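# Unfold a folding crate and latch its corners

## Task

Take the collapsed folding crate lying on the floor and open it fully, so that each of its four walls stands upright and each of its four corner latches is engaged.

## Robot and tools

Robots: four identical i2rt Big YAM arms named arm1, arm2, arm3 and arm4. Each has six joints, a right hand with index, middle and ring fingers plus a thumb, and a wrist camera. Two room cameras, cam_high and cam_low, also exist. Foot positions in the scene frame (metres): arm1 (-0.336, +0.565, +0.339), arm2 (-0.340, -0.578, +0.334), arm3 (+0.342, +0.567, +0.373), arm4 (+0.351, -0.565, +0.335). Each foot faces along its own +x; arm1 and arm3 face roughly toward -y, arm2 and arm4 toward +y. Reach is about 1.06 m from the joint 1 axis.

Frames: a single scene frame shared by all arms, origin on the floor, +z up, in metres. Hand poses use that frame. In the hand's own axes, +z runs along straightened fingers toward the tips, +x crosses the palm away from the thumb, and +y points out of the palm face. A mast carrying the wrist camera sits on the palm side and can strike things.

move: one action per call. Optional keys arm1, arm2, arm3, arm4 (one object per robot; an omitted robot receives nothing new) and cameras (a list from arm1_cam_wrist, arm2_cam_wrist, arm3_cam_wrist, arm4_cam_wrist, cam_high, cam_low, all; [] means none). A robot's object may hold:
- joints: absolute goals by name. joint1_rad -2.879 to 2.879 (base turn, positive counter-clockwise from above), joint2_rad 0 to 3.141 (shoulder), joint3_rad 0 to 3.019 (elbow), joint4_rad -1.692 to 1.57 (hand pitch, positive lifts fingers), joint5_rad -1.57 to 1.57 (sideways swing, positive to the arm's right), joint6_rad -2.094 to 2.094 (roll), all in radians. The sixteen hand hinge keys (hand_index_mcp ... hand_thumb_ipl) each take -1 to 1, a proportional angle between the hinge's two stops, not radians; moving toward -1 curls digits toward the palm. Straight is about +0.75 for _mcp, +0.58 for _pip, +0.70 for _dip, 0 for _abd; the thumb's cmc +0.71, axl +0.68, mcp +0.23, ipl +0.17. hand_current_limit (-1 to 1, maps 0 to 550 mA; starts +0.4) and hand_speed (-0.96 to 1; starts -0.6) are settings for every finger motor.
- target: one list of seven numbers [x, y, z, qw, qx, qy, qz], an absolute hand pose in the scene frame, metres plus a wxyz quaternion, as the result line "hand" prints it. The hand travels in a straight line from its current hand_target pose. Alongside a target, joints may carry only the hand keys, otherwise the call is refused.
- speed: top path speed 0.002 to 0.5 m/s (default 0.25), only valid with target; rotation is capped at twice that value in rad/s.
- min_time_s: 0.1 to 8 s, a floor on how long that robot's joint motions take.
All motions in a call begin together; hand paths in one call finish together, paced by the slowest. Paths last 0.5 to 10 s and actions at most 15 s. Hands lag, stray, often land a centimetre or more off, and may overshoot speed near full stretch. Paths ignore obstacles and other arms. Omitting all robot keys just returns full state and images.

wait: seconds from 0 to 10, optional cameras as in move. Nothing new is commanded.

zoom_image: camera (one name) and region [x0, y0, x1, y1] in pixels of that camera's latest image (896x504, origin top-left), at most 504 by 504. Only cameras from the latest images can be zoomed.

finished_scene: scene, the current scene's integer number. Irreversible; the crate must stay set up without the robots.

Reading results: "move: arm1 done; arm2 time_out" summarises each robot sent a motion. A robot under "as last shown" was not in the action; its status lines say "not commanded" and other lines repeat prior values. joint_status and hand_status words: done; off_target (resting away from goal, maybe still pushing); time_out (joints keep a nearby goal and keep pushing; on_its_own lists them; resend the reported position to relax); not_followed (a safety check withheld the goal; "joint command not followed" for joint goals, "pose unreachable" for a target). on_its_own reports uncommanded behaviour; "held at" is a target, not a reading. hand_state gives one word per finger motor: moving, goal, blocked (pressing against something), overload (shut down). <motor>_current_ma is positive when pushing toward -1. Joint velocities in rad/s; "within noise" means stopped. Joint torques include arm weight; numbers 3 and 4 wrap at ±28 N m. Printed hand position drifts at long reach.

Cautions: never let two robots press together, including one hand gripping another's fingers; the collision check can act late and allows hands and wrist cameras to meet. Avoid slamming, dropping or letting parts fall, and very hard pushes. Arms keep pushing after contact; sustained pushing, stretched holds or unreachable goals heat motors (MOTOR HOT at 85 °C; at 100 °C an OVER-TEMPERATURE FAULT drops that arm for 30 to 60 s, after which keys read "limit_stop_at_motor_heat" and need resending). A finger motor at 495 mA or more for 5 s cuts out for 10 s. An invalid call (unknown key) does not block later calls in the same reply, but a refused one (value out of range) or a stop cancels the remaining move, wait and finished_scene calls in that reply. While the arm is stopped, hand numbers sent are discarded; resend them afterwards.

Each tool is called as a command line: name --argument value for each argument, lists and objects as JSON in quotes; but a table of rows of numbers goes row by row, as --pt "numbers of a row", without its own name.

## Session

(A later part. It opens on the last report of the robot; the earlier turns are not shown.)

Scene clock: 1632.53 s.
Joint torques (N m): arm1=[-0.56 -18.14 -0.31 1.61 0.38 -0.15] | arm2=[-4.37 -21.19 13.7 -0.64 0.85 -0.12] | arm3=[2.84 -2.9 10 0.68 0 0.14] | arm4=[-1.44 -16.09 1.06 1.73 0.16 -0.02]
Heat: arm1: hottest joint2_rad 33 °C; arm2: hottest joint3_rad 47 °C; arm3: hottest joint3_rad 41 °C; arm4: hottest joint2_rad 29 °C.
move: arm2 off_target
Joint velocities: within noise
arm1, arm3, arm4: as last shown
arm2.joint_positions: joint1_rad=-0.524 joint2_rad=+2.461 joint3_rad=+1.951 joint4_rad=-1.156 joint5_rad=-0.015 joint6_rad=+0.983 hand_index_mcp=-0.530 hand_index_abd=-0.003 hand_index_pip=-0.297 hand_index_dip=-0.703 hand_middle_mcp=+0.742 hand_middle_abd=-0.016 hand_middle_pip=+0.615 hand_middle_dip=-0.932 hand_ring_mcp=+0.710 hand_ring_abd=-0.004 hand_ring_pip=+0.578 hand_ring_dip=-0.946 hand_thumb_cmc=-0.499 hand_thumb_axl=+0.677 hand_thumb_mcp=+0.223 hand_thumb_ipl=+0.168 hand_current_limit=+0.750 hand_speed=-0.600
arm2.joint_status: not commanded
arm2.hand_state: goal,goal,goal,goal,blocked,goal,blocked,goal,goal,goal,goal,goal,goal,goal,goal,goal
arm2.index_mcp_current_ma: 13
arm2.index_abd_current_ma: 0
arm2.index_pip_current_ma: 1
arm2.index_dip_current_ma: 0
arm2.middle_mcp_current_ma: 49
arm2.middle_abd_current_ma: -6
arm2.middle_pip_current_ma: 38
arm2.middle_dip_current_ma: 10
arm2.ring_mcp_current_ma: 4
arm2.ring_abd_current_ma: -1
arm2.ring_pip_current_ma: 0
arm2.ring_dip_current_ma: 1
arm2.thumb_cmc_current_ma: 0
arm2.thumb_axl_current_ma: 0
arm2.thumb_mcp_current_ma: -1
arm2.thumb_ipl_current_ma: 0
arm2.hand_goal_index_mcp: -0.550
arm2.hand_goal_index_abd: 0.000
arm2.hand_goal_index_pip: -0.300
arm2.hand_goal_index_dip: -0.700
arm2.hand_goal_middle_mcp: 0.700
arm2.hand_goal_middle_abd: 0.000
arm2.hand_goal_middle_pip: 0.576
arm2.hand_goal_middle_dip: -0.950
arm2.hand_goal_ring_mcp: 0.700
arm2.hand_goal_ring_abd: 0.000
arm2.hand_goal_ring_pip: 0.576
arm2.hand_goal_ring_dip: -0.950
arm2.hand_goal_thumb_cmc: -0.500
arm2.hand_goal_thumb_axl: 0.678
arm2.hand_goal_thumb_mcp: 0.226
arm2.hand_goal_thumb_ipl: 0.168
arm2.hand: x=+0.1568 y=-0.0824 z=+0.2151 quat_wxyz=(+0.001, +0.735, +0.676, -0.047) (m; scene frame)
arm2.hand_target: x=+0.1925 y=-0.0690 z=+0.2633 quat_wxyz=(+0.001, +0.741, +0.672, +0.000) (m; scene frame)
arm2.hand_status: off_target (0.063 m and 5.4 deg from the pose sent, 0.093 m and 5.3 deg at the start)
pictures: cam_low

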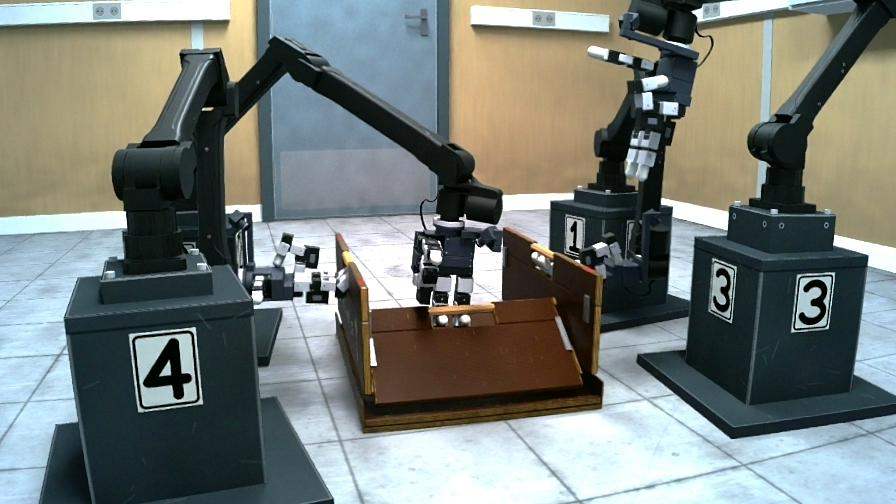

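move --arm2 '{"target": [0.217, -0.060, 0.288, 0.0, 0.7408, 0.6717, 0.0], "speed": 0.08}' --cameras '["cam_low"]'

zoom_image --camera "cam_low" --region '[340, 210, 600, 430]'

move --arm2 '{"target": [0.242, -0.060, 0.310, 0.0, 0.7408, 0.6717, 0.0], "speed": 0.08}' --cameras '["cam_low", "cam_high"]'

zoom_image --camera "cam_low" --region '[340, 210, 600, 430]'

Scene clock: 1638.87 s.
Joint torques (N m): arm1=[-0.5 -18.2 -0.34 1.61 0.37 -0.15] | arm2=[-3.02 -19.66 15.31 -0.23 0.52 -0.2] | arm3=[2.84 -2.9 10.03 0.65 0 0.14] | arm4=[-1.49 -15.97 1.06 1.81 0.16 -0.03]
Heat: arm1: hottest joint2_rad 33 °C; arm2: hottest joint3_rad 48 °C; arm3: hottest joint3_rad 41 °C; arm4: hottest joint2_rad 29 °C.
move: arm2 off_target
Joint velocities: within noise
arm1, arm3: as last shown
arm2.joint_positions: joint1_rad=-0.556 joint2_rad=+2.461 joint3_rad=+2.063 joint4_rad=-1.264 joint5_rad=-0.007 joint6_rad=+0.972 hand_index_mcp=-0.530 hand_index_abd=-0.003 hand_index_pip=-0.297 hand_index_dip=-0.703 hand_middle_mcp=+0.742 hand_middle_abd=+0.001 hand_middle_pip=+0.614 hand_middle_dip=-0.932 hand_ring_mcp=+0.705 hand_ring_abd=-0.004 hand_ring_pip=+0.578 hand_ring_dip=-0.946 hand_thumb_cmc=-0.499 hand_thumb_axl=+0.677 hand_thumb_mcp=+0.223 hand_thumb_ipl=+0.168 hand_current_limit=+0.750 hand_speed=-0.600
arm2.joint_status: not commanded
arm2.hand_state: goal,goal,goal,goal,blocked,goal,blocked,goal,goal,goal,goal,goal,goal,goal,goal,goal
arm2.index_mcp_current_ma: 13
arm2.index_abd_current_ma: 0
arm2.index_pip_current_ma: 1
arm2.index_dip_current_ma: 0
arm2.middle_mcp_current_ma: 49
arm2.middle_abd_current_ma: 0
arm2.middle_pip_current_ma: 36
arm2.middle_dip_current_ma: 10
arm2.ring_mcp_current_ma: 1
arm2.ring_abd_current_ma: 0
arm2.ring_pip_current_ma: 0
arm2.ring_dip_current_ma: 1
arm2.thumb_cmc_current_ma: 0
arm2.thumb_axl_current_ma: 0
arm2.thumb_mcp_current_ma: -1
arm2.thumb_ipl_current_ma: 0
arm2.hand_goal_index_mcp: -0.550
arm2.hand_goal_index_abd: 0.000
arm2.hand_goal_index_pip: -0.300
arm2.hand_goal_index_dip: -0.700
arm2.hand_goal_middle_mcp: 0.700
arm2.hand_goal_middle_abd: 0.000
arm2.hand_goal_middle_pip: 0.576
arm2.hand_goal_middle_dip: -0.950
arm2.hand_goal_ring_mcp: 0.700
arm2.hand_goal_ring_abd: 0.000
arm2.hand_goal_ring_pip: 0.576
arm2.hand_goal_ring_dip: -0.950
arm2.hand_goal_thumb_cmc: -0.500
arm2.hand_goal_thumb_axl: 0.678
arm2.hand_goal_thumb_mcp: 0.226
arm2.hand_goal_thumb_ipl: 0.168
arm2.hand: x=+0.1865 y=-0.0833 z=+0.2542 quat_wxyz=(+0.003, +0.742, +0.669, -0.044) (m; scene frame)
arm2.hand_target: x=+0.2144 y=-0.0627 z=+0.2898 quat_wxyz=(+0.000, +0.741, +0.672, +0.001) (m; scene frame)
arm2.hand_status: off_target (0.051 m and 5.1 deg from the pose sent, 0.097 m and 5.4 deg at the start)
arm4.joint_positions: joint1_rad=+1.244 joint2_rad=+2.613 joint3_rad=+0.931 joint4_rad=+1.550 joint5_rad=+1.458 joint6_rad=+0.120 hand_index_mcp=+0.795 hand_index_abd=+0.000 hand_index_pip=+0.606 hand_index_dip=-0.011 hand_middle_mcp=+0.765 hand_middle_abd=-0.001 hand_middle_pip=+0.612 hand_middle_dip=+0.048 hand_ring_mcp=-0.358 hand_ring_abd=+0.001 hand_ring_pip=-0.620 hand_ring_dip=-0.488 hand_thumb_cmc=+0.721 hand_thumb_axl=+0.677 hand_thumb_mcp=+0.224 hand_thumb_ipl=+0.168 hand_current_limit=+0.750 hand_speed=-0.600
arm4.joint_status: not commanded
arm4.hand_state: blocked,goal,blocked,blocked,goal,goal,blocked,blocked,goal,goal,goal,goal,goal,goal,goal,goal
arm4.index_mcp_current_ma: 38
arm4.index_abd_current_ma: 0
arm4.index_pip_current_ma: 19
arm4.index_dip_current_ma: 32
arm4.middle_mcp_current_ma: 4
arm4.middle_abd_current_ma: 0
arm4.middle_pip_current_ma: 27
arm4.middle_dip_current_ma: 46
arm4.ring_mcp_current_ma: 0
arm4.ring_abd_current_ma: 0
arm4.ring_pip_current_ma: 0
arm4.ring_dip_current_ma: 0
arm4.thumb_cmc_current_ma: 1
arm4.thumb_axl_current_ma: 0
arm4.thumb_mcp_current_ma: 0
arm4.thumb_ipl_current_ma: 0
arm4.hand_goal_index_mcp: 0.754
arm4.hand_goal_index_abd: 0.000
arm4.hand_goal_index_pip: 0.576
arm4.hand_goal_index_dip: -0.050
arm4.hand_goal_middle_mcp: 0.754
arm4.hand_goal_middle_abd: 0.000
arm4.hand_goal_middle_pip: 0.576
arm4.hand_goal_middle_dip: 0.000
arm4.hand_goal_ring_mcp: -0.360
arm4.hand_goal_ring_abd: 0.000
arm4.hand_goal_ring_pip: -0.620
arm4.hand_goal_ring_dip: -0.490
arm4.hand_goal_thumb_cmc: 0.714
arm4.hand_goal_thumb_axl: 0.678
arm4.hand_goal_thumb_mcp: 0.226
arm4.hand_goal_thumb_ipl: 0.168
arm4.hand: x=-0.0192 y=-0.3121 z=+0.2885 quat_wxyz=(+0.036, +0.023, +0.711, +0.702) (m; scene frame)
arm4.hand_target: x=-0.0159 y=-0.3052 z=+0.2860 quat_wxyz=(+0.035, +0.035, +0.710, +0.703) (m; scene frame)
arm4.hand_status: not commanded
pictures: cam_low

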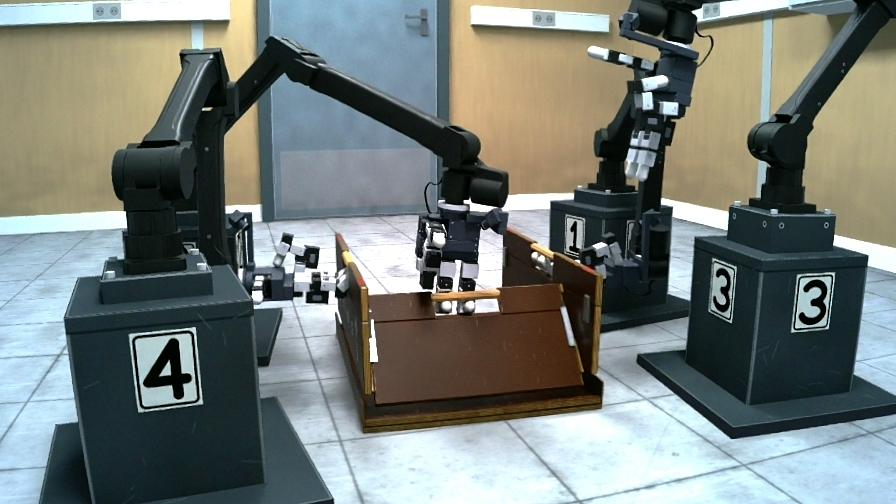

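Scaled by 1.938.

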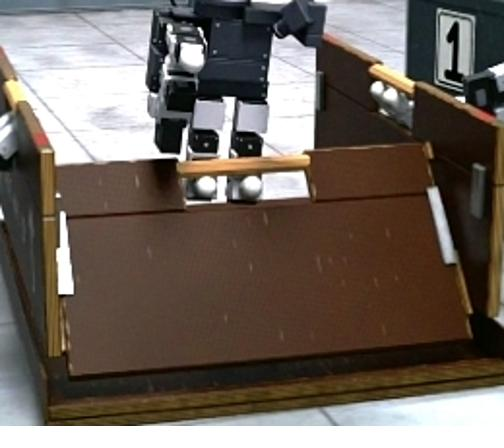

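Scene clock: 1640.27 s.
Joint torques (N m): arm1=[-0.44 -18.2 -0.34 1.61 0.37 -0.15] | arm2=[-2.08 -19.55 15.72 -0.2 0.34 -0.25] | arm3=[2.78 -2.84 10 0.64 0 0.15] | arm4=[-1.55 -16.03 1.05 1.8 0.15 -0.03]
Heat: arm1: hottest joint2_rad 33 °C; arm2: hottest joint3_rad 48 °C; arm3: hottest joint3_rad 41 °C; arm4: hottest joint2_rad 29 °C.
move: arm2 off_target
Joint velocities: within noise
arm1, arm3, arm4: as last shown
arm2.joint_positions: joint1_rad=-0.595 joint2_rad=+2.494 joint3_rad=+2.202 joint4_rad=-1.362 joint5_rad=-0.003 joint6_rad=+0.950 hand_index_mcp=-0.530 hand_index_abd=-0.003 hand_index_pip=-0.297 hand_index_dip=-0.703 hand_middle_mcp=+0.741 hand_middle_abd=+0.002 hand_middle_pip=+0.614 hand_middle_dip=-0.926 hand_ring_mcp=+0.701 hand_ring_abd=-0.004 hand_ring_pip=+0.578 hand_ring_dip=-0.946 hand_thumb_cmc=-0.499 hand_thumb_axl=+0.677 hand_thumb_mcp=+0.223 hand_thumb_ipl=+0.168 hand_current_limit=+0.750 hand_speed=-0.600
arm2.joint_status: not commanded
arm2.hand_state: goal,goal,goal,goal,blocked,goal,blocked,blocked,goal,goal,goal,goal,goal,goal,goal,goal
arm2.index_mcp_current_ma: 13
arm2.index_abd_current_ma: 0
arm2.index_pip_current_ma: 1
arm2.index_dip_current_ma: 0
arm2.middle_mcp_current_ma: 47
arm2.middle_abd_current_ma: 0
arm2.middle_pip_current_ma: 36
arm2.middle_dip_current_ma: 17
arm2.ring_mcp_current_ma: 0
arm2.ring_abd_current_ma: 0
arm2.ring_pip_current_ma: 0
arm2.ring_dip_current_ma: 1
arm2.thumb_cmc_current_ma: 0
arm2.thumb_axl_current_ma: 0
arm2.thumb_mcp_current_ma: -1
arm2.thumb_ipl_current_ma: 0
arm2.hand_goal_index_mcp: -0.550
arm2.hand_goal_index_abd: 0.000
arm2.hand_goal_index_pip: -0.300
arm2.hand_goal_index_dip: -0.700
arm2.hand_goal_middle_mcp: 0.700
arm2.hand_goal_middle_abd: 0.000
arm2.hand_goal_middle_pip: 0.576
arm2.hand_goal_middle_dip: -0.950
arm2.hand_goal_ring_mcp: 0.700
arm2.hand_goal_ring_abd: 0.000
arm2.hand_goal_ring_pip: 0.576
arm2.hand_goal_ring_dip: -0.950
arm2.hand_goal_thumb_cmc: -0.500
arm2.hand_goal_thumb_axl: 0.678
arm2.hand_goal_thumb_mcp: 0.226
arm2.hand_goal_thumb_ipl: 0.168
arm2.hand: x=+0.2210 y=-0.0867 z=+0.2815 quat_wxyz=(+0.004, +0.748, +0.663, -0.040) (m; scene frame)
arm2.hand_target: x=+0.2395 y=-0.0623 z=+0.3115 quat_wxyz=(+0.000, +0.741, +0.672, +0.001) (m; scene frame)
arm2.hand_status: off_target (0.044 m and 4.7 deg from the pose sent, 0.082 m and 5.1 deg at the start)
pictures: cam_high, cam_low

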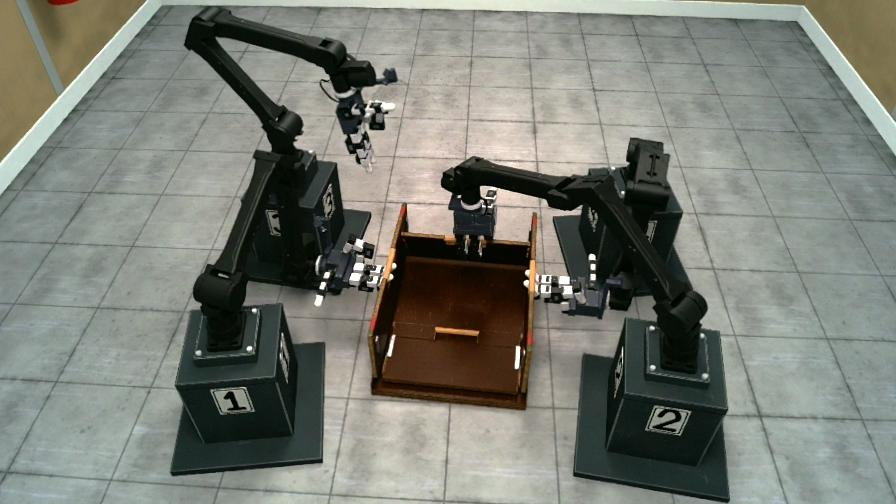

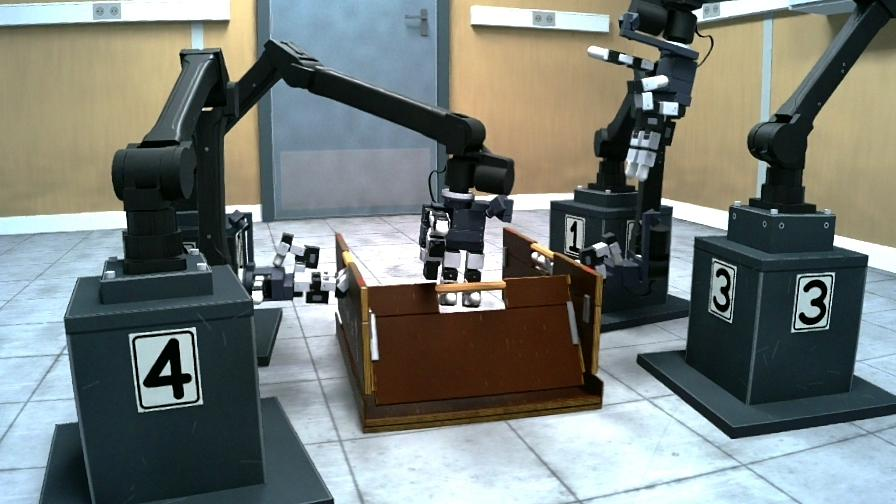

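Scaled by 1.938.

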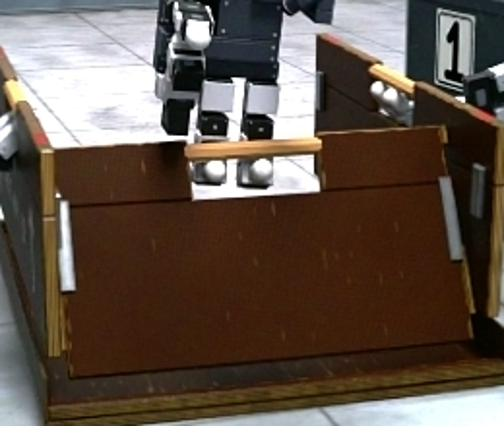

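move --arm2 '{"target": [0.278, -0.066, 0.334, 0.0, 0.7408, 0.6717, 0.0], "speed": 0.08}' --cameras '["cam_low", "cam_high"]'

zoom_image --camera "cam_low" --region '[340, 210, 600, 430]'

Scene clock: 1646.60 s.
Joint torques (N m): arm1=[-0.5 -18.14 -0.32 1.59 0.37 -0.16] | arm2=[-2.08 -20.31 16.01 -0.21 0.33 -0.24] | arm3=[2.84 -2.9 10.04 0.65 0 0.14] | arm4=[-1.44 -16.09 1.1 1.78 0.15 -0.03]
Heat: arm1: hottest joint2_rad 33 °C; arm2: hottest joint3_rad 50 °C; arm3: hottest joint3_rad 41 °C; arm4: hottest joint2_rad 29 °C.
move: arm2 off_target
Joint velocities: within noise
arm1, arm3, arm4: as last shown
arm2.joint_positions: joint1_rad=-0.634 joint2_rad=+2.578 joint3_rad=+2.413 joint4_rad=-1.494 joint5_rad=-0.003 joint6_rad=+0.908 hand_index_mcp=-0.530 hand_index_abd=-0.003 hand_index_pip=-0.297 hand_index_dip=-0.703 hand_middle_mcp=+0.739 hand_middle_abd=+0.002 hand_middle_pip=+0.614 hand_middle_dip=-0.921 hand_ring_mcp=+0.701 hand_ring_abd=-0.004 hand_ring_pip=+0.578 hand_ring_dip=-0.946 hand_thumb_cmc=-0.499 hand_thumb_axl=+0.677 hand_thumb_mcp=+0.223 hand_thumb_ipl=+0.168 hand_current_limit=+0.750 hand_speed=-0.600
arm2.joint_status: not commanded
arm2.hand_state: goal,goal,goal,goal,blocked,goal,blocked,blocked,goal,goal,goal,goal,goal,goal,goal,goal
arm2.index_mcp_current_ma: 13
arm2.index_abd_current_ma: 0
arm2.index_pip_current_ma: 1
arm2.index_dip_current_ma: 0
arm2.middle_mcp_current_ma: 43
arm2.middle_abd_current_ma: 0
arm2.middle_pip_current_ma: 36
arm2.middle_dip_current_ma: 22
arm2.ring_mcp_current_ma: 0
arm2.ring_abd_current_ma: 0
arm2.ring_pip_current_ma: 0
arm2.ring_dip_current_ma: 1
arm2.thumb_cmc_current_ma: 0
arm2.thumb_axl_current_ma: 0
arm2.thumb_mcp_current_ma: -1
arm2.thumb_ipl_current_ma: 0
arm2.hand_goal_index_mcp: -0.550
arm2.hand_goal_index_abd: 0.000
arm2.hand_goal_index_pip: -0.300
arm2.hand_goal_index_dip: -0.700
arm2.hand_goal_middle_mcp: 0.700
arm2.hand_goal_middle_abd: 0.000
arm2.hand_goal_middle_pip: 0.576
arm2.hand_goal_middle_dip: -0.950
arm2.hand_goal_ring_mcp: 0.700
arm2.hand_goal_ring_abd: 0.000
arm2.hand_goal_ring_pip: 0.576
arm2.hand_goal_ring_dip: -0.950
arm2.hand_goal_thumb_cmc: -0.500
arm2.hand_goal_thumb_axl: 0.678
arm2.hand_goal_thumb_mcp: 0.226
arm2.hand_goal_thumb_ipl: 0.168
arm2.hand: x=+0.2575 y=-0.0894 z=+0.2992 quat_wxyz=(+0.002, +0.747, +0.663, -0.042) (m; scene frame)
arm2.hand_target: x=+0.2751 y=-0.0684 z=+0.3352 quat_wxyz=(+0.000, +0.741, +0.672, +0.001) (m; scene frame)
arm2.hand_status: off_target (0.047 m and 5.0 deg from the pose sent, 0.080 m and 4.7 deg at the start)
pictures: cam_high, cam_low

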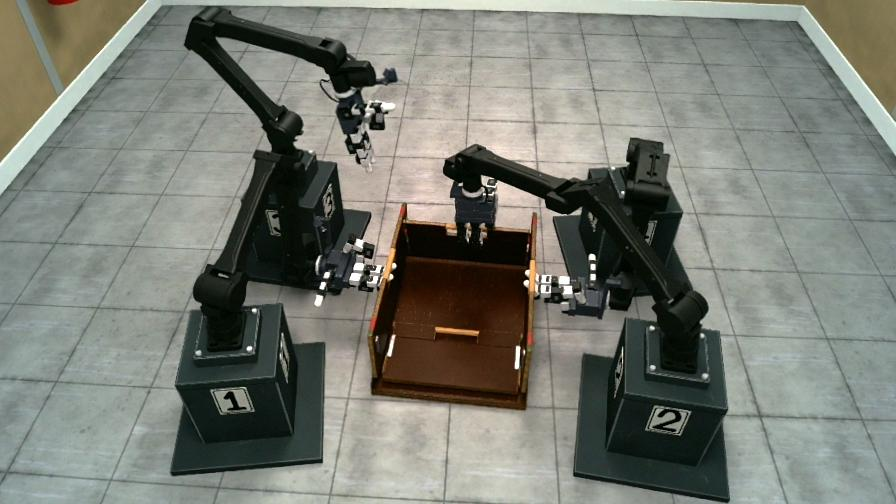

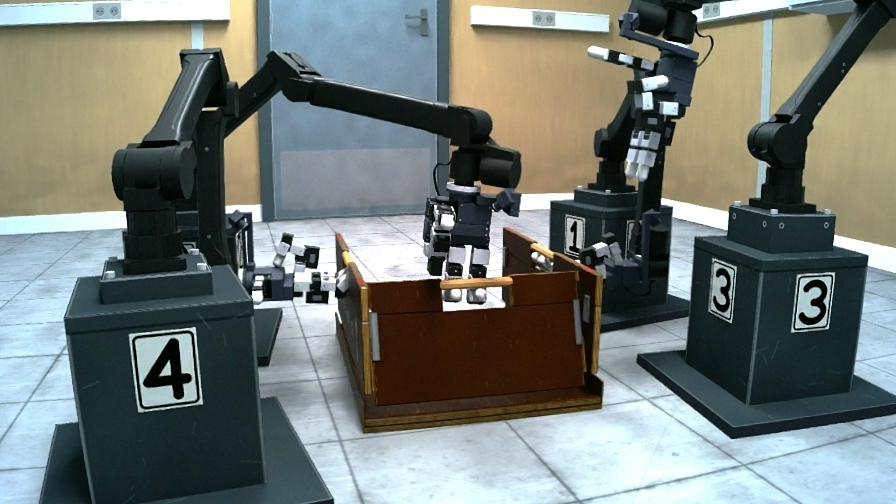

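Scaled by 1.938.

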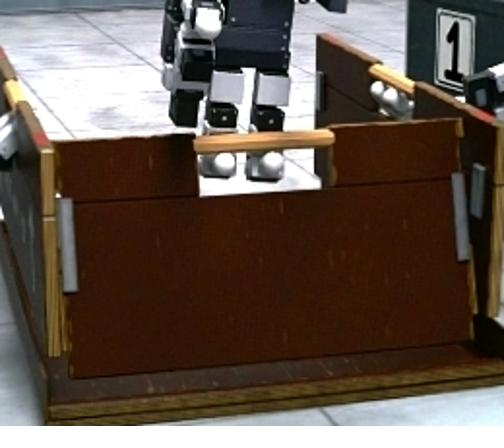

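move --arm3 '{"target": [0.04, 0.10, 0.48, 0.0, 0.6717, -0.7408, 0.0], "speed": 0.4}' --cameras '["cam_low", "cam_high"]'

Scene clock: 1658.93 s.
Joint torques (N m): arm1=[-0.44 -18.2 -0.31 1.59 0.38 -0.16] | arm2=[-2.2 -20.72 16.21 -0.31 0.33 -0.24] | arm3=[1.14 -16.03 12.82 -0.06 0.06 0.18] | arm4=[-1.55 -16.03 1.06 1.81 0.14 -0.03]
Heat: arm1: hottest joint2_rad 34 °C; arm2: hottest joint3_rad 49 °C; arm3: hottest joint3_rad 42 °C; arm4: hottest joint2_rad 30 °C.
move: arm3 off_target
Joint velocities: within noise
arm1, arm2, arm4: as last shown
arm2.joint_positions: joint1_rad=-0.634 joint2_rad=+2.578 joint3_rad=+2.414 joint4_rad=-1.494 joint5_rad=-0.003 joint6_rad=+0.908 hand_index_mcp=-0.530 hand_index_abd=-0.003 hand_index_pip=-0.297 hand_index_dip=-0.703 hand_middle_mcp=+0.739 hand_middle_abd=+0.002 hand_middle_pip=+0.614 hand_middle_dip=-0.921 hand_ring_mcp=+0.701 hand_ring_abd=-0.004 hand_ring_pip=+0.578 hand_ring_dip=-0.946 hand_thumb_cmc=-0.499 hand_thumb_axl=+0.677 hand_thumb_mcp=+0.223 hand_thumb_ipl=+0.168 hand_current_limit=+0.750 hand_speed=-0.600
arm2.hand: x=+0.2576 y=-0.0893 z=+0.2995 quat_wxyz=(+0.002, +0.747, +0.663, -0.042) (m; scene frame)
arm2.hand_target: x=+0.2752 y=-0.0683 z=+0.3355 quat_wxyz=(+0.000, +0.741, +0.672, +0.001) (m; scene frame)
arm3.joint_positions: joint1_rad=-0.280 joint2_rad=+1.833 joint3_rad=+1.446 joint4_rad=-1.228 joint5_rad=+0.007 joint6_rad=+1.239 hand_index_mcp=+0.755 hand_index_abd=+0.002 hand_index_pip=+0.574 hand_index_dip=+0.693 hand_middle_mcp=+0.754 hand_middle_abd=+0.002 hand_middle_pip=+0.574 hand_middle_dip=+0.693 hand_ring_mcp=-0.342 hand_ring_abd=+0.000 hand_ring_pip=-0.618 hand_ring_dip=-0.487 hand_thumb_cmc=-0.498 hand_thumb_axl=+0.677 hand_thumb_mcp=+0.223 hand_thumb_ipl=+0.168 hand_current_limit=+0.750 hand_speed=-0.600
arm3.joint_status: not commanded
arm3.hand_state: goal,goal,goal,goal,goal,goal,goal,goal,goal,goal,goal,goal,goal,goal,goal,goal
arm3.index_mcp_current_ma: 0
arm3.index_abd_current_ma: 0
arm3.index_pip_current_ma: 0
arm3.index_dip_current_ma: 0
arm3.middle_mcp_current_ma: 0
arm3.middle_abd_current_ma: 0
arm3.middle_pip_current_ma: 0
arm3.middle_dip_current_ma: 0
arm3.ring_mcp_current_ma: 11
arm3.ring_abd_current_ma: 0
arm3.ring_pip_current_ma: 0
arm3.ring_dip_current_ma: 0
arm3.thumb_cmc_current_ma: 0
arm3.thumb_axl_current_ma: 0
arm3.thumb_mcp_current_ma: -1
arm3.thumb_ipl_current_ma: 0
arm3.hand_goal_index_mcp: 0.754
arm3.hand_goal_index_abd: 0.000
arm3.hand_goal_index_pip: 0.576
arm3.hand_goal_index_dip: 0.696
arm3.hand_goal_middle_mcp: 0.754
arm3.hand_goal_middle_abd: 0.000
arm3.hand_goal_middle_pip: 0.576
arm3.hand_goal_middle_dip: 0.696
arm3.hand_goal_ring_mcp: -0.360
arm3.hand_goal_ring_abd: 0.000
arm3.hand_goal_ring_pip: -0.620
arm3.hand_goal_ring_dip: -0.490
arm3.hand_goal_thumb_cmc: -0.500
arm3.hand_goal_thumb_axl: 0.678
arm3.hand_goal_thumb_mcp: 0.226
arm3.hand_goal_thumb_ipl: 0.168
arm3.hand: x=+0.0504 y=+0.1114 z=+0.4647 quat_wxyz=(-0.016, +0.681, -0.732, -0.008) (m; scene frame)
arm3.hand_target: x=+0.0403 y=+0.1007 z=+0.4801 quat_wxyz=(+0.000, +0.672, -0.741, +0.000) (m; scene frame)
arm3.hand_status: off_target (0.022 m and 2.5 deg from the pose sent, 0.266 m and 91.2 deg at the start)
pictures: cam_high, cam_low

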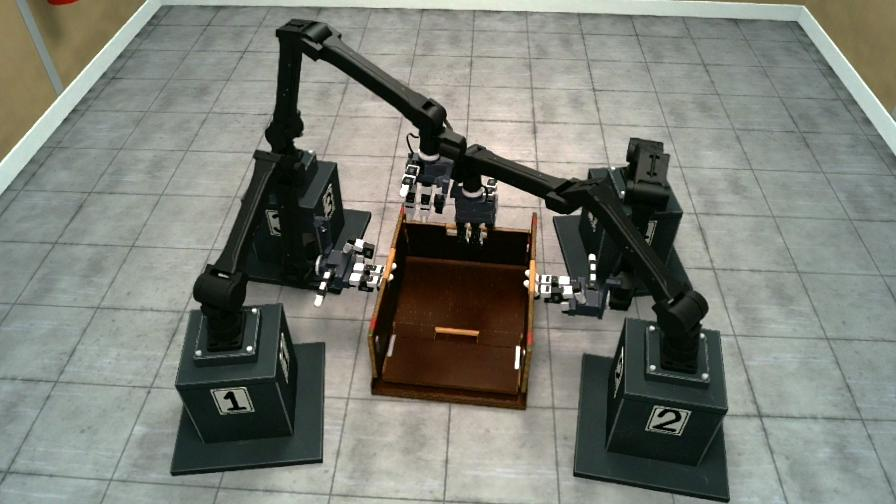

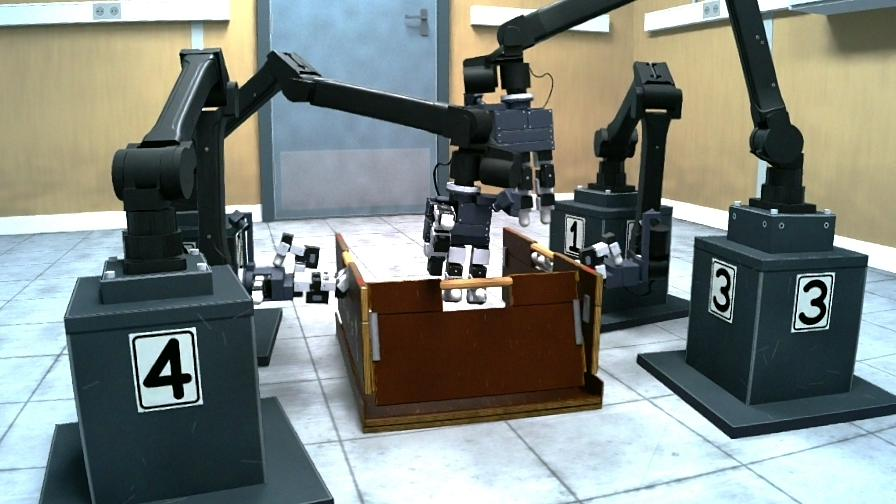

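move --arm3 '{"target": [0.035, 0.085, 0.36, 0.0, 0.6717, -0.7408, 0.0], "speed": 0.15}'

move --arm3 '{"target": [0.035, 0.085, 0.24, 0.0, 0.6717, -0.7408, 0.0], "speed": 0.15}' --cameras '["cam_low", "cam_high"]'

zoom_image --camera "cam_high" --region '[350, 160, 560, 340]'

Scene clock: 1665.03 s.
Joint torques (N m): arm1=[-0.5 -18.2 -0.32 1.59 0.37 -0.16] | arm2=[-2.14 -20.72 16.21 -0.31 0.33 -0.24] | arm3=[1.2 -18.37 7.84 0.64 0.06 0.15] | arm4=[-1.55 -16.15 1.03 1.81 0.15 -0.02]
Heat: arm1: hottest joint2_rad 34 °C; arm2: hottest joint3_rad 49 °C; arm3: hottest joint3_rad 43 °C; arm4: hottest joint2_rad 30 °C.
move: arm3 done
Joint velocities: within noise
arm1, arm2, arm4: as last shown
arm3.joint_positions: joint1_rad=-0.280 joint2_rad=+2.019 joint3_rad=+1.416 joint4_rad=-0.996 joint5_rad=+0.007 joint6_rad=+1.241 hand_index_mcp=+0.755 hand_index_abd=+0.002 hand_index_pip=+0.574 hand_index_dip=+0.693 hand_middle_mcp=+0.754 hand_middle_abd=+0.002 hand_middle_pip=+0.574 hand_middle_dip=+0.693 hand_ring_mcp=-0.342 hand_ring_abd=+0.000 hand_ring_pip=-0.618 hand_ring_dip=-0.487 hand_thumb_cmc=-0.498 hand_thumb_axl=+0.677 hand_thumb_mcp=+0.223 hand_thumb_ipl=+0.168 hand_current_limit=+0.750 hand_speed=-0.600
arm3.joint_status: not commanded
arm3.hand_state: goal,goal,goal,goal,goal,goal,goal,goal,goal,goal,goal,goal,goal,goal,goal,goal
arm3.index_mcp_current_ma: 0
arm3.index_abd_current_ma: 0
arm3.index_pip_current_ma: 0
arm3.index_dip_current_ma: 0
arm3.middle_mcp_current_ma: 0
arm3.middle_abd_current_ma: 0
arm3.middle_pip_current_ma: 0
arm3.middle_dip_current_ma: 0
arm3.ring_mcp_current_ma: 11
arm3.ring_abd_current_ma: 0
arm3.ring_pip_current_ma: 0
arm3.ring_dip_current_ma: 0
arm3.thumb_cmc_current_ma: 0
arm3.thumb_axl_current_ma: 0
arm3.thumb_mcp_current_ma: -1
arm3.thumb_ipl_current_ma: 0
arm3.hand_goal_index_mcp: 0.754
arm3.hand_goal_index_abd: 0.000
arm3.hand_goal_index_pip: 0.576
arm3.hand_goal_index_dip: 0.696
arm3.hand_goal_middle_mcp: 0.754
arm3.hand_goal_middle_abd: 0.000
arm3.hand_goal_middle_pip: 0.576
arm3.hand_goal_middle_dip: 0.696
arm3.hand_goal_ring_mcp: -0.360
arm3.hand_goal_ring_abd: 0.000
arm3.hand_goal_ring_pip: -0.620
arm3.hand_goal_ring_dip: -0.490
arm3.hand_goal_thumb_cmc: -0.500
arm3.hand_goal_thumb_axl: 0.678
arm3.hand_goal_thumb_mcp: 0.226
arm3.hand_goal_thumb_ipl: 0.168
arm3.hand: x=+0.0402 y=+0.0861 z=+0.3560 quat_wxyz=(-0.009, +0.681, -0.733, -0.005) (m; scene frame)
arm3.hand_target: x=+0.0350 y=+0.0850 z=+0.3600 quat_wxyz=(+0.000, +0.672, -0.741, +0.000) (m; scene frame)
arm3.hand_status: done (0.007 m and 1.8 deg from the pose sent, 0.109 m and 2.5 deg at the start)
pictures: none

Scene clock: 1666.60 s.
Joint torques (N m): arm1=[-0.44 -18.2 -0.32 1.59 0.37 -0.16] | arm2=[-2.14 -20.66 16.23 -0.32 0.32 -0.24] | arm3=[1.14 -18.84 6.61 0.65 0.07 0.15] | arm4=[-1.61 -15.97 1.07 1.83 0.15 -0.04]
Heat: arm1: hottest joint2_rad 34 °C; arm2: hottest joint3_rad 49 °C; arm3: hottest joint3_rad 43 °C; arm4: hottest joint2_rad 30 °C.
move: arm3 done
Joint velocities: within noise
arm1.joint_positions: joint1_rad=+1.139 joint2_rad=+2.634 joint3_rad=+0.947 joint4_rad=+1.563 joint5_rad=+1.384 joint6_rad=+0.125 hand_index_mcp=+0.775 hand_index_abd=-0.003 hand_index_pip=+0.587 hand_index_dip=-0.031 hand_middle_mcp=+0.762 hand_middle_abd=-0.005 hand_middle_pip=+0.585 hand_middle_dip=-0.011 hand_ring_mcp=-0.358 hand_ring_abd=+0.001 hand_ring_pip=-0.620 hand_ring_dip=-0.487 hand_thumb_cmc=+0.721 hand_thumb_axl=+0.677 hand_thumb_mcp=+0.226 hand_thumb_ipl=+0.168 hand_current_limit=+0.750 hand_speed=-0.600
arm1.joint_status: not commanded
arm1.hand_state: blocked,goal,goal,goal,goal,goal,goal,blocked,goal,goal,goal,goal,goal,goal,goal,goal
arm1.index_mcp_current_ma: 10
arm1.index_abd_current_ma: 0
arm1.index_pip_current_ma: 2
arm1.index_dip_current_ma: 7
arm1.middle_mcp_current_ma: 2
arm1.middle_abd_current_ma: 0
arm1.middle_pip_current_ma: 2
arm1.middle_dip_current_ma: 28
arm1.ring_mcp_current_ma: 0
arm1.ring_abd_current_ma: 0
arm1.ring_pip_current_ma: 0
arm1.ring_dip_current_ma: 0
arm1.thumb_cmc_current_ma: 1
arm1.thumb_axl_current_ma: 0
arm1.thumb_mcp_current_ma: 0
arm1.thumb_ipl_current_ma: 0
arm1.hand_goal_index_mcp: 0.754
arm1.hand_goal_index_abd: 0.000
arm1.hand_goal_index_pip: 0.576
arm1.hand_goal_index_dip: -0.050
arm1.hand_goal_middle_mcp: 0.754
arm1.hand_goal_middle_abd: 0.000
arm1.hand_goal_middle_pip: 0.576
arm1.hand_goal_middle_dip: -0.050
arm1.hand_goal_ring_mcp: -0.360
arm1.hand_goal_ring_abd: 0.000
arm1.hand_goal_ring_pip: -0.620
arm1.hand_goal_ring_dip: -0.490
arm1.hand_goal_thumb_cmc: 0.714
arm1.hand_goal_thumb_axl: 0.678
arm1.hand_goal_thumb_mcp: 0.226
arm1.hand_goal_thumb_ipl: 0.168
arm1.hand: x=+0.0271 y=+0.2825 z=+0.2877 quat_wxyz=(+0.698, +0.715, -0.032, -0.026) (m; scene frame)
arm1.hand_target: x=+0.0202 y=+0.2781 z=+0.2889 quat_wxyz=(+0.698, +0.714, -0.037, -0.035) (m; scene frame)
arm1.hand_status: not commanded
arm2, arm4: as last shown
arm3.joint_positions: joint1_rad=-0.280 joint2_rad=+2.220 joint3_rad=+1.378 joint4_rad=-0.758 joint5_rad=+0.007 joint6_rad=+1.241 hand_index_mcp=+0.755 hand_index_abd=+0.002 hand_index_pip=+0.574 hand_index_dip=+0.693 hand_middle_mcp=+0.754 hand_middle_abd=+0.002 hand_middle_pip=+0.574 hand_middle_dip=+0.693 hand_ring_mcp=-0.342 hand_ring_abd=+0.000 hand_ring_pip=-0.618 hand_ring_dip=-0.487 hand_thumb_cmc=-0.498 hand_thumb_axl=+0.677 hand_thumb_mcp=+0.223 hand_thumb_ipl=+0.168 hand_current_limit=+0.750 hand_speed=-0.600
arm3.joint_status: not commanded
arm3.hand_state: goal,goal,goal,goal,goal,goal,goal,goal,goal,goal,goal,goal,goal,goal,goal,goal
arm3.index_mcp_current_ma: 0
arm3.index_abd_current_ma: 0
arm3.index_pip_current_ma: 0
arm3.index_dip_current_ma: 0
arm3.middle_mcp_current_ma: 0
arm3.middle_abd_current_ma: 0
arm3.middle_pip_current_ma: 0
arm3.middle_dip_current_ma: 0
arm3.ring_mcp_current_ma: 11
arm3.ring_abd_current_ma: 0
arm3.ring_pip_current_ma: 0
arm3.ring_dip_current_ma: 0
arm3.thumb_cmc_current_ma: 0
arm3.thumb_axl_current_ma: 0
arm3.thumb_mcp_current_ma: -1
arm3.thumb_ipl_current_ma: 0
arm3.hand_goal_index_mcp: 0.754
arm3.hand_goal_index_abd: 0.000
arm3.hand_goal_index_pip: 0.576
arm3.hand_goal_index_dip: 0.696
arm3.hand_goal_middle_mcp: 0.754
arm3.hand_goal_middle_abd: 0.000
arm3.hand_goal_middle_pip: 0.576
arm3.hand_goal_middle_dip: 0.696
arm3.hand_goal_ring_mcp: -0.360
arm3.hand_goal_ring_abd: 0.000
arm3.hand_goal_ring_pip: -0.620
arm3.hand_goal_ring_dip: -0.490
arm3.hand_goal_thumb_cmc: -0.500
arm3.hand_goal_thumb_axl: 0.678
arm3.hand_goal_thumb_mcp: 0.226
arm3.hand_goal_thumb_ipl: 0.168
arm3.hand: x=+0.0415 y=+0.0875 z=+0.2363 quat_wxyz=(-0.009, +0.681, -0.733, -0.005) (m; scene frame)
arm3.hand_target: x=+0.0350 y=+0.0852 z=+0.2400 quat_wxyz=(+0.000, +0.672, -0.741, +0.000) (m; scene frame)
arm3.hand_status: done (0.008 m and 1.8 deg from the pose sent, 0.116 m and 1.8 deg at the start)
pictures: cam_high, cam_low

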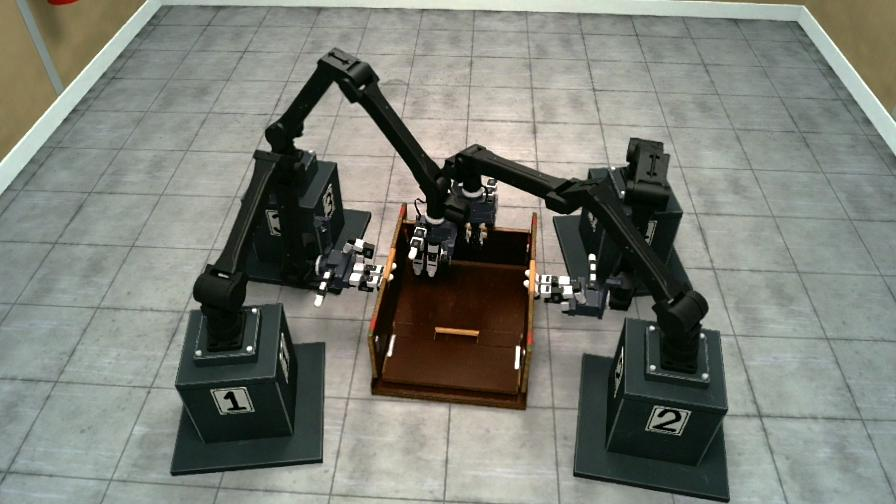

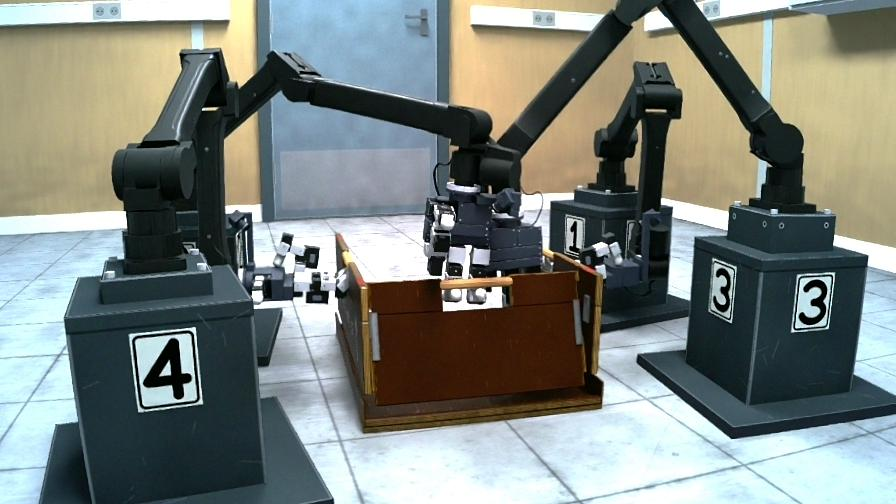

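Scaled by 2.400.

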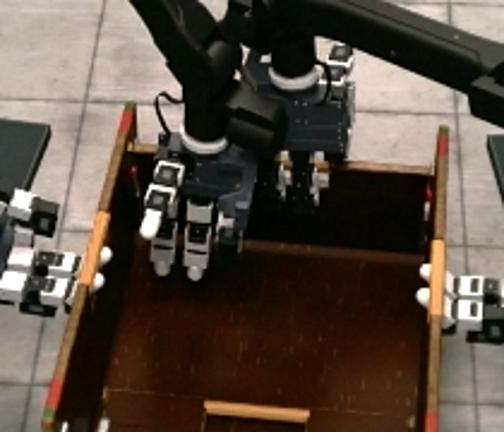

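move --arm3 '{"target": [0.085, 0.078, 0.235, 0.0, 0.6717, -0.7408, 0.0], "speed": 0.08}' --cameras '["cam_low", "cam_high"]'

zoom_image --camera "cam_high" --region '[350, 160, 560, 340]'

Scene clock: 1671.43 s.
Joint torques (N m): arm1=[-0.44 -18.26 -0.31 1.61 0.37 -0.15] | arm2=[-2.14 -20.72 16.23 -0.31 0.33 -0.24] | arm3=[1.85 -18.67 5.97 0.28 0.12 0.01] | arm4=[-1.49 -15.91 1.06 1.8 0.15 -0.02]
Heat: arm1: hottest joint2_rad 34 °C; arm2: hottest joint3_rad 49 °C; arm3: hottest joint3_rad 42 °C; arm4: hottest joint2_rad 30 °C.
move: arm3 not_followed
Joint velocities: within noise
arm1, arm4: as last shown
arm2.joint_positions: joint1_rad=-0.634 joint2_rad=+2.578 joint3_rad=+2.414 joint4_rad=-1.494 joint5_rad=-0.003 joint6_rad=+0.908 hand_index_mcp=-0.530 hand_index_abd=-0.003 hand_index_pip=-0.297 hand_index_dip=-0.703 hand_middle_mcp=+0.739 hand_middle_abd=+0.002 hand_middle_pip=+0.614 hand_middle_dip=-0.921 hand_ring_mcp=+0.701 hand_ring_abd=-0.004 hand_ring_pip=+0.578 hand_ring_dip=-0.946 hand_thumb_cmc=-0.499 hand_thumb_axl=+0.677 hand_thumb_mcp=+0.223 hand_thumb_ipl=+0.168 hand_current_limit=+0.750 hand_speed=-0.600
arm2.joint_status: not commanded
arm2.hand_state: goal,goal,goal,goal,blocked,goal,blocked,blocked,goal,goal,goal,goal,goal,goal,goal,goal
arm2.index_mcp_current_ma: 13
arm2.index_abd_current_ma: 0
arm2.index_pip_current_ma: 1
arm2.index_dip_current_ma: 0
arm2.middle_mcp_current_ma: 43
arm2.middle_abd_current_ma: 0
arm2.middle_pip_current_ma: 36
arm2.middle_dip_current_ma: 22
arm2.ring_mcp_current_ma: 0
arm2.ring_abd_current_ma: 0
arm2.ring_pip_current_ma: 0
arm2.ring_dip_current_ma: 1
arm2.thumb_cmc_current_ma: 0
arm2.thumb_axl_current_ma: 0
arm2.thumb_mcp_current_ma: -1
arm2.thumb_ipl_current_ma: 0
arm2.hand_goal_index_mcp: -0.550
arm2.hand_goal_index_abd: 0.000
arm2.hand_goal_index_pip: -0.300
arm2.hand_goal_index_dip: -0.700
arm2.hand_goal_middle_mcp: 0.700
arm2.hand_goal_middle_abd: 0.000
arm2.hand_goal_middle_pip: 0.576
arm2.hand_goal_middle_dip: -0.950
arm2.hand_goal_ring_mcp: 0.700
arm2.hand_goal_ring_abd: 0.000
arm2.hand_goal_ring_pip: 0.576
arm2.hand_goal_ring_dip: -0.950
arm2.hand_goal_thumb_cmc: -0.500
arm2.hand_goal_thumb_axl: 0.678
arm2.hand_goal_thumb_mcp: 0.226
arm2.hand_goal_thumb_ipl: 0.168
arm2.hand: x=+0.2576 y=-0.0893 z=+0.2995 quat_wxyz=(+0.002, +0.747, +0.663, -0.042) (m; scene frame)
arm2.hand_target: x=+0.2752 y=-0.0683 z=+0.3355 quat_wxyz=(+0.000, +0.741, +0.672, +0.001) (m; scene frame)
arm2.hand_status: not commanded
arm3.joint_positions: joint1_rad=-0.279 joint2_rad=+2.220 joint3_rad=+1.372 joint4_rad=-0.748 joint5_rad=+0.007 joint6_rad=+1.257 hand_index_mcp=+0.755 hand_index_abd=+0.002 hand_index_pip=+0.574 hand_index_dip=+0.693 hand_middle_mcp=+0.754 hand_middle_abd=+0.002 hand_middle_pip=+0.574 hand_middle_dip=+0.693 hand_ring_mcp=-0.342 hand_ring_abd=+0.000 hand_ring_pip=-0.618 hand_ring_dip=-0.487 hand_thumb_cmc=-0.498 hand_thumb_axl=+0.677 hand_thumb_mcp=+0.223 hand_thumb_ipl=+0.168 hand_current_limit=+0.750 hand_speed=-0.600
arm3.joint_status: not commanded
arm3.hand_state: goal,goal,goal,goal,goal,goal,goal,goal,goal,goal,goal,goal,goal,goal,goal,goal
arm3.index_mcp_current_ma: 0
arm3.index_abd_current_ma: 0
arm3.index_pip_current_ma: 0
arm3.index_dip_current_ma: 0
arm3.middle_mcp_current_ma: 0
arm3.middle_abd_current_ma: 0
arm3.middle_pip_current_ma: 0
arm3.middle_dip_current_ma: 0
arm3.ring_mcp_current_ma: 11
arm3.ring_abd_current_ma: 0
arm3.ring_pip_current_ma: 0
arm3.ring_dip_current_ma: 0
arm3.thumb_cmc_current_ma: 0
arm3.thumb_axl_current_ma: 0
arm3.thumb_mcp_current_ma: -1
arm3.thumb_ipl_current_ma: 0
arm3.hand_goal_index_mcp: 0.754
arm3.hand_goal_index_abd: 0.000
arm3.hand_goal_index_pip: 0.576
arm3.hand_goal_index_dip: 0.696
arm3.hand_goal_middle_mcp: 0.754
arm3.hand_goal_middle_abd: 0.000
arm3.hand_goal_middle_pip: 0.576
arm3.hand_goal_middle_dip: 0.696
arm3.hand_goal_ring_mcp: -0.360
arm3.hand_goal_ring_abd: 0.000
arm3.hand_goal_ring_pip: -0.620
arm3.hand_goal_ring_dip: -0.490
arm3.hand_goal_thumb_cmc: -0.500
arm3.hand_goal_thumb_axl: 0.678
arm3.hand_goal_thumb_mcp: 0.226
arm3.hand_goal_thumb_ipl: 0.168
arm3.hand: x=+0.0426 y=+0.0892 z=+0.2348 quat_wxyz=(-0.007, +0.675, -0.737, -0.004) (m; scene frame)
arm3.hand_target: x=+0.0426 y=+0.0892 z=+0.2348 quat_wxyz=(-0.007, +0.675, -0.737, -0.004) (m; scene frame)
arm3.hand_status: not_followed (0.044 m and 1.1 deg from the pose sent, 0.045 m and 1.8 deg at the start)
pictures: cam_high, cam_low
pose unreachable (arm3 arm): on one or more control steps of this call this arm could not follow its commanded pose, so it was not sent that pose on those steps. On the call's last step it was still not sent that pose. It may still have moved: this result reports where it is.
cause: moving toward the commanded pose would bring a part of the arm too close to another arm (a part of this arm and the arm2 arm's hand, at the place that arm is still heading or pushing toward).

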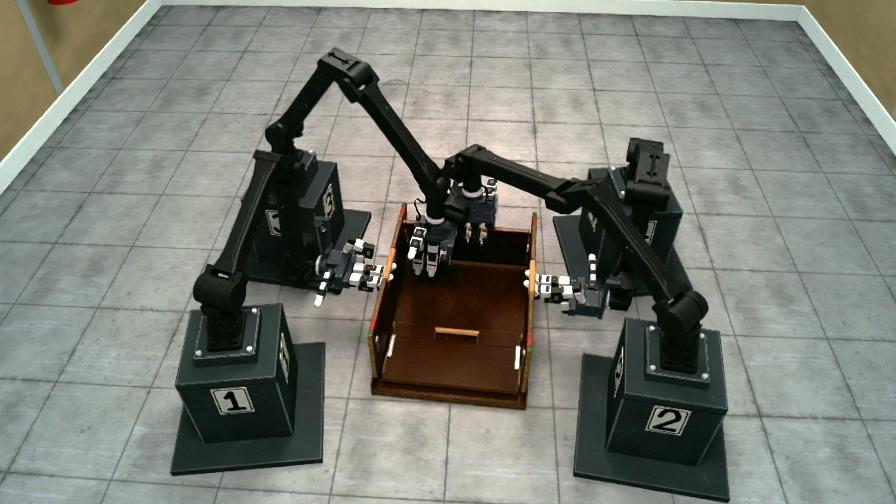

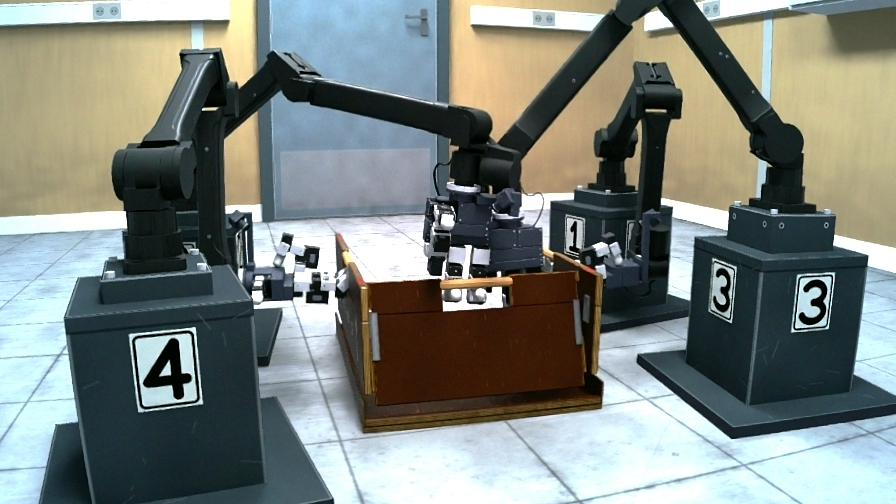

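Scaled by 2.400.

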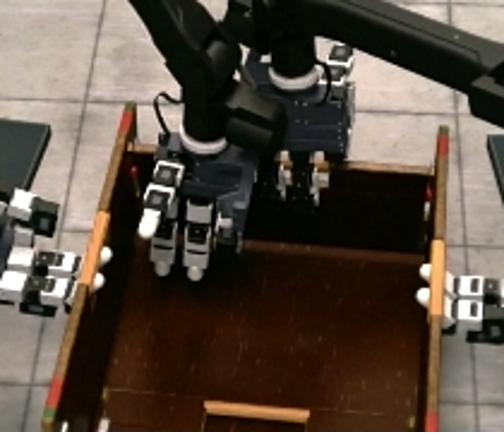

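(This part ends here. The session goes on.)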